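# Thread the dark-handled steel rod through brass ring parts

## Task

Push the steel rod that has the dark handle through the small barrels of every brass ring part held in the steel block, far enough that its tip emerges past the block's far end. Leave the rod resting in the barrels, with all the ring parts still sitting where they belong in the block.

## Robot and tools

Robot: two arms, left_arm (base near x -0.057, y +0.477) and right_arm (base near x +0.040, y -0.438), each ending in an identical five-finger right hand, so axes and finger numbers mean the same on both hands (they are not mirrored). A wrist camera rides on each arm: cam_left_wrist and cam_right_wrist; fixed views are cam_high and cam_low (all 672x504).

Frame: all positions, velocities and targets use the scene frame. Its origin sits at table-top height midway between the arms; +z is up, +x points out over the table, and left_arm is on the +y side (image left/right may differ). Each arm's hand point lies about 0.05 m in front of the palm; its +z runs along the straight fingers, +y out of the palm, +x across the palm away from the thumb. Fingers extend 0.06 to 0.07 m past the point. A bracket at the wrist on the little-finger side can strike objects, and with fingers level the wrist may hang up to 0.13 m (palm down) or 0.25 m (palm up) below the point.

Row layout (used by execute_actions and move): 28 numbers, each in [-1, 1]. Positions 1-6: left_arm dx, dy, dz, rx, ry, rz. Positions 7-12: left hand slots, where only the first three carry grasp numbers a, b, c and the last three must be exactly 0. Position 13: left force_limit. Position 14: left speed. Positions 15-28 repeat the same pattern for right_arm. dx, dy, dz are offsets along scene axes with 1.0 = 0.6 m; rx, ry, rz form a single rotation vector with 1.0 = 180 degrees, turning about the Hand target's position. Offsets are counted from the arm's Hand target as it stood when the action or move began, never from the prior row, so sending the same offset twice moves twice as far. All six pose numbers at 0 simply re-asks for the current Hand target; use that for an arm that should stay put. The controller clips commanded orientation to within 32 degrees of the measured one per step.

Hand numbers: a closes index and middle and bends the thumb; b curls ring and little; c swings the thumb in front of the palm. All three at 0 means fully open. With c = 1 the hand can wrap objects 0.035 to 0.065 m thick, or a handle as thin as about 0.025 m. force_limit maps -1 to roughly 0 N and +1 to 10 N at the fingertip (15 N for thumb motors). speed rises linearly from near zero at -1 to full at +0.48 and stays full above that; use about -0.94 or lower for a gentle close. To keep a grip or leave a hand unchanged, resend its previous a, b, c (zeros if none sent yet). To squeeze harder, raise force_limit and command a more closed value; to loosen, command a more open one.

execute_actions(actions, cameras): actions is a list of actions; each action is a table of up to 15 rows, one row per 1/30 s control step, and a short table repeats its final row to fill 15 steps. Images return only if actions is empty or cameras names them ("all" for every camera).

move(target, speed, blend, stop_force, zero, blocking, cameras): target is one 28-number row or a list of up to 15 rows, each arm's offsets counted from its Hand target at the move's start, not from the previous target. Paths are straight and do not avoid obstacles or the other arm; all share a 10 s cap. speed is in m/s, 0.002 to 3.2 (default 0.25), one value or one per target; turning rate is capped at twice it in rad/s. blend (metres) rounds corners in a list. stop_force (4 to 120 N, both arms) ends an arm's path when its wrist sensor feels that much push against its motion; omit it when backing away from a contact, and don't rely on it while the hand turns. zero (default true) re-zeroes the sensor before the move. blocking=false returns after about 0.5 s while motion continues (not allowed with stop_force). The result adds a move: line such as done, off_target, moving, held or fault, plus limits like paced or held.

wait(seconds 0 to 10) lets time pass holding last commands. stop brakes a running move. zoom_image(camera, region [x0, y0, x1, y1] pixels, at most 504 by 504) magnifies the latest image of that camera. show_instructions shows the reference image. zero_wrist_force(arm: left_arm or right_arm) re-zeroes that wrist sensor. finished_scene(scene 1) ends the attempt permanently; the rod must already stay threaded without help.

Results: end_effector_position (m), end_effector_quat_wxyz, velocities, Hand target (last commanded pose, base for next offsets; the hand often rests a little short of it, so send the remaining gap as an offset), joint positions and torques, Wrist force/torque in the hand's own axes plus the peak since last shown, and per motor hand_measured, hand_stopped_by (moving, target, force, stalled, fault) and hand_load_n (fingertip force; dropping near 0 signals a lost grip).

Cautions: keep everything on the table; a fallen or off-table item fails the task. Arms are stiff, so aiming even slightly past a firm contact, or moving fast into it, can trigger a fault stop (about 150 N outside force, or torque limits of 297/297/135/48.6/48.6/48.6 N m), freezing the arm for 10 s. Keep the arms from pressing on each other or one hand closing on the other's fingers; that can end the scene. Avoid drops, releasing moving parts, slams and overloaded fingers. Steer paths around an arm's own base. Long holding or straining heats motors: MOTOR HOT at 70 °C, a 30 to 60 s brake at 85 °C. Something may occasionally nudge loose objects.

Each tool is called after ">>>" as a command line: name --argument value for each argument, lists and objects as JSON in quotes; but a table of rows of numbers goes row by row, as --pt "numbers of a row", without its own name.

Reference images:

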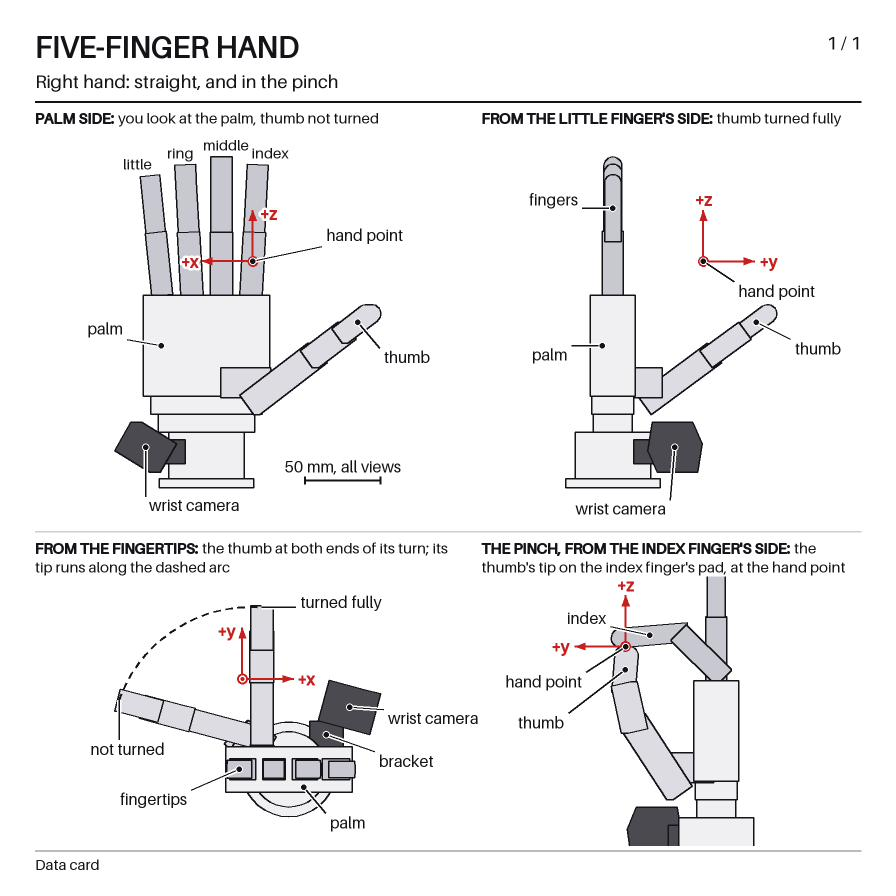

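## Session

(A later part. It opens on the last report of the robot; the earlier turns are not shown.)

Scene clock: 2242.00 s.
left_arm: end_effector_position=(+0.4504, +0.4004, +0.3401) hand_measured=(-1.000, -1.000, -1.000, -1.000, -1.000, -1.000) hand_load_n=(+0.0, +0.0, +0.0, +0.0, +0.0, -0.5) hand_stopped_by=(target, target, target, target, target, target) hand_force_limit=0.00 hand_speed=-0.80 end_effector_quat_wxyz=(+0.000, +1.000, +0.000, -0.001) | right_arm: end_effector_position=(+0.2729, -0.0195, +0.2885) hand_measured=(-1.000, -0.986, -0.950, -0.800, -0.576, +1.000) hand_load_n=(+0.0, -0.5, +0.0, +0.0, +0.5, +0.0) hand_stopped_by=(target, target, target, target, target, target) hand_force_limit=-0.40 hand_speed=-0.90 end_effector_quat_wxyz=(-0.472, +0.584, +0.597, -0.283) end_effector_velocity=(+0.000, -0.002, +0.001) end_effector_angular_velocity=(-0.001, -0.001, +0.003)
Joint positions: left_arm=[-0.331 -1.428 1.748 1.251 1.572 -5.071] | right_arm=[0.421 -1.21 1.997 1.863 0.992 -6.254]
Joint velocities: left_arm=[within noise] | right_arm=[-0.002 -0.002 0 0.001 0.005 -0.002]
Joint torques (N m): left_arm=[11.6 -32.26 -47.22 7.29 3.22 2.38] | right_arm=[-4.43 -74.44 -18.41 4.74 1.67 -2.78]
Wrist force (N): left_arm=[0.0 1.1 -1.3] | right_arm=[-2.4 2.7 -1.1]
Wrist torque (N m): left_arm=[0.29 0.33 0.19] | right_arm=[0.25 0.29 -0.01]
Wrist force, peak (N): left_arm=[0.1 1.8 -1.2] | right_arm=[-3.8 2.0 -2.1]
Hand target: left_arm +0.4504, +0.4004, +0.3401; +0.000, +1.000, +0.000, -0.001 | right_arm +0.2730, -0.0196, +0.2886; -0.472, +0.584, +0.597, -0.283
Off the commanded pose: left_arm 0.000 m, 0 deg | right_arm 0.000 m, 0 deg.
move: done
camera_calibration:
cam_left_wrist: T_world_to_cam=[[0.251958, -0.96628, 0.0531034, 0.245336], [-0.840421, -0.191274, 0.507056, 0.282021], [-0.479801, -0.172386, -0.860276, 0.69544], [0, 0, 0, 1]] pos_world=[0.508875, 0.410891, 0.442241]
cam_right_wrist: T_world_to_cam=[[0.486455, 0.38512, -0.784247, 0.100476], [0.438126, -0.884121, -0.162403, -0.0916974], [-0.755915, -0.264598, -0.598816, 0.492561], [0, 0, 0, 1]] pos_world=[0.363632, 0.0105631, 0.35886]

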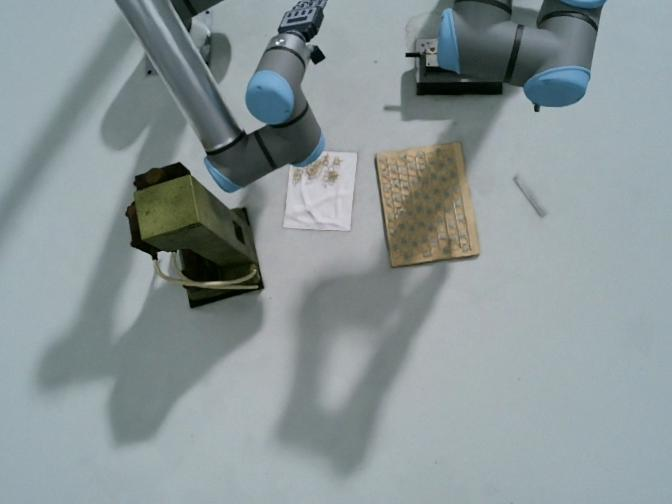

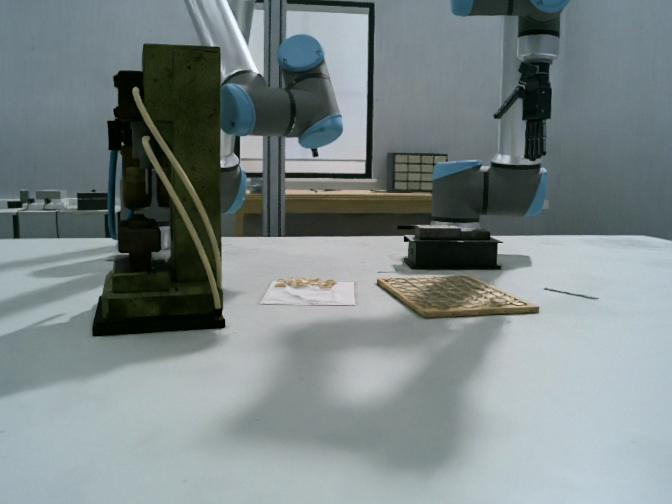

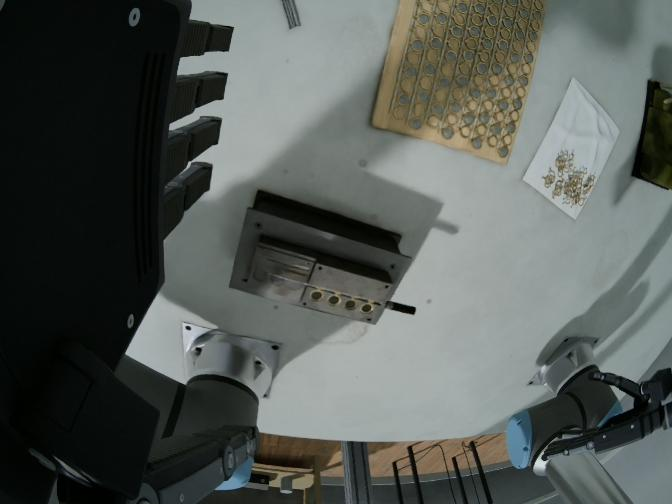

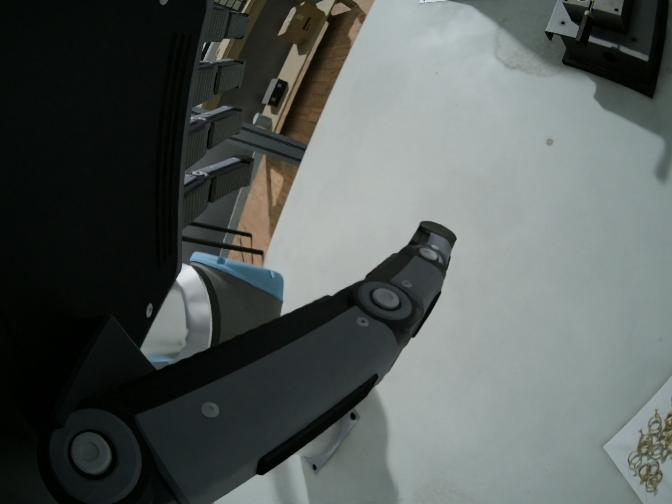

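>>> finished_scene --scene 1

The scene is finished: the task was done.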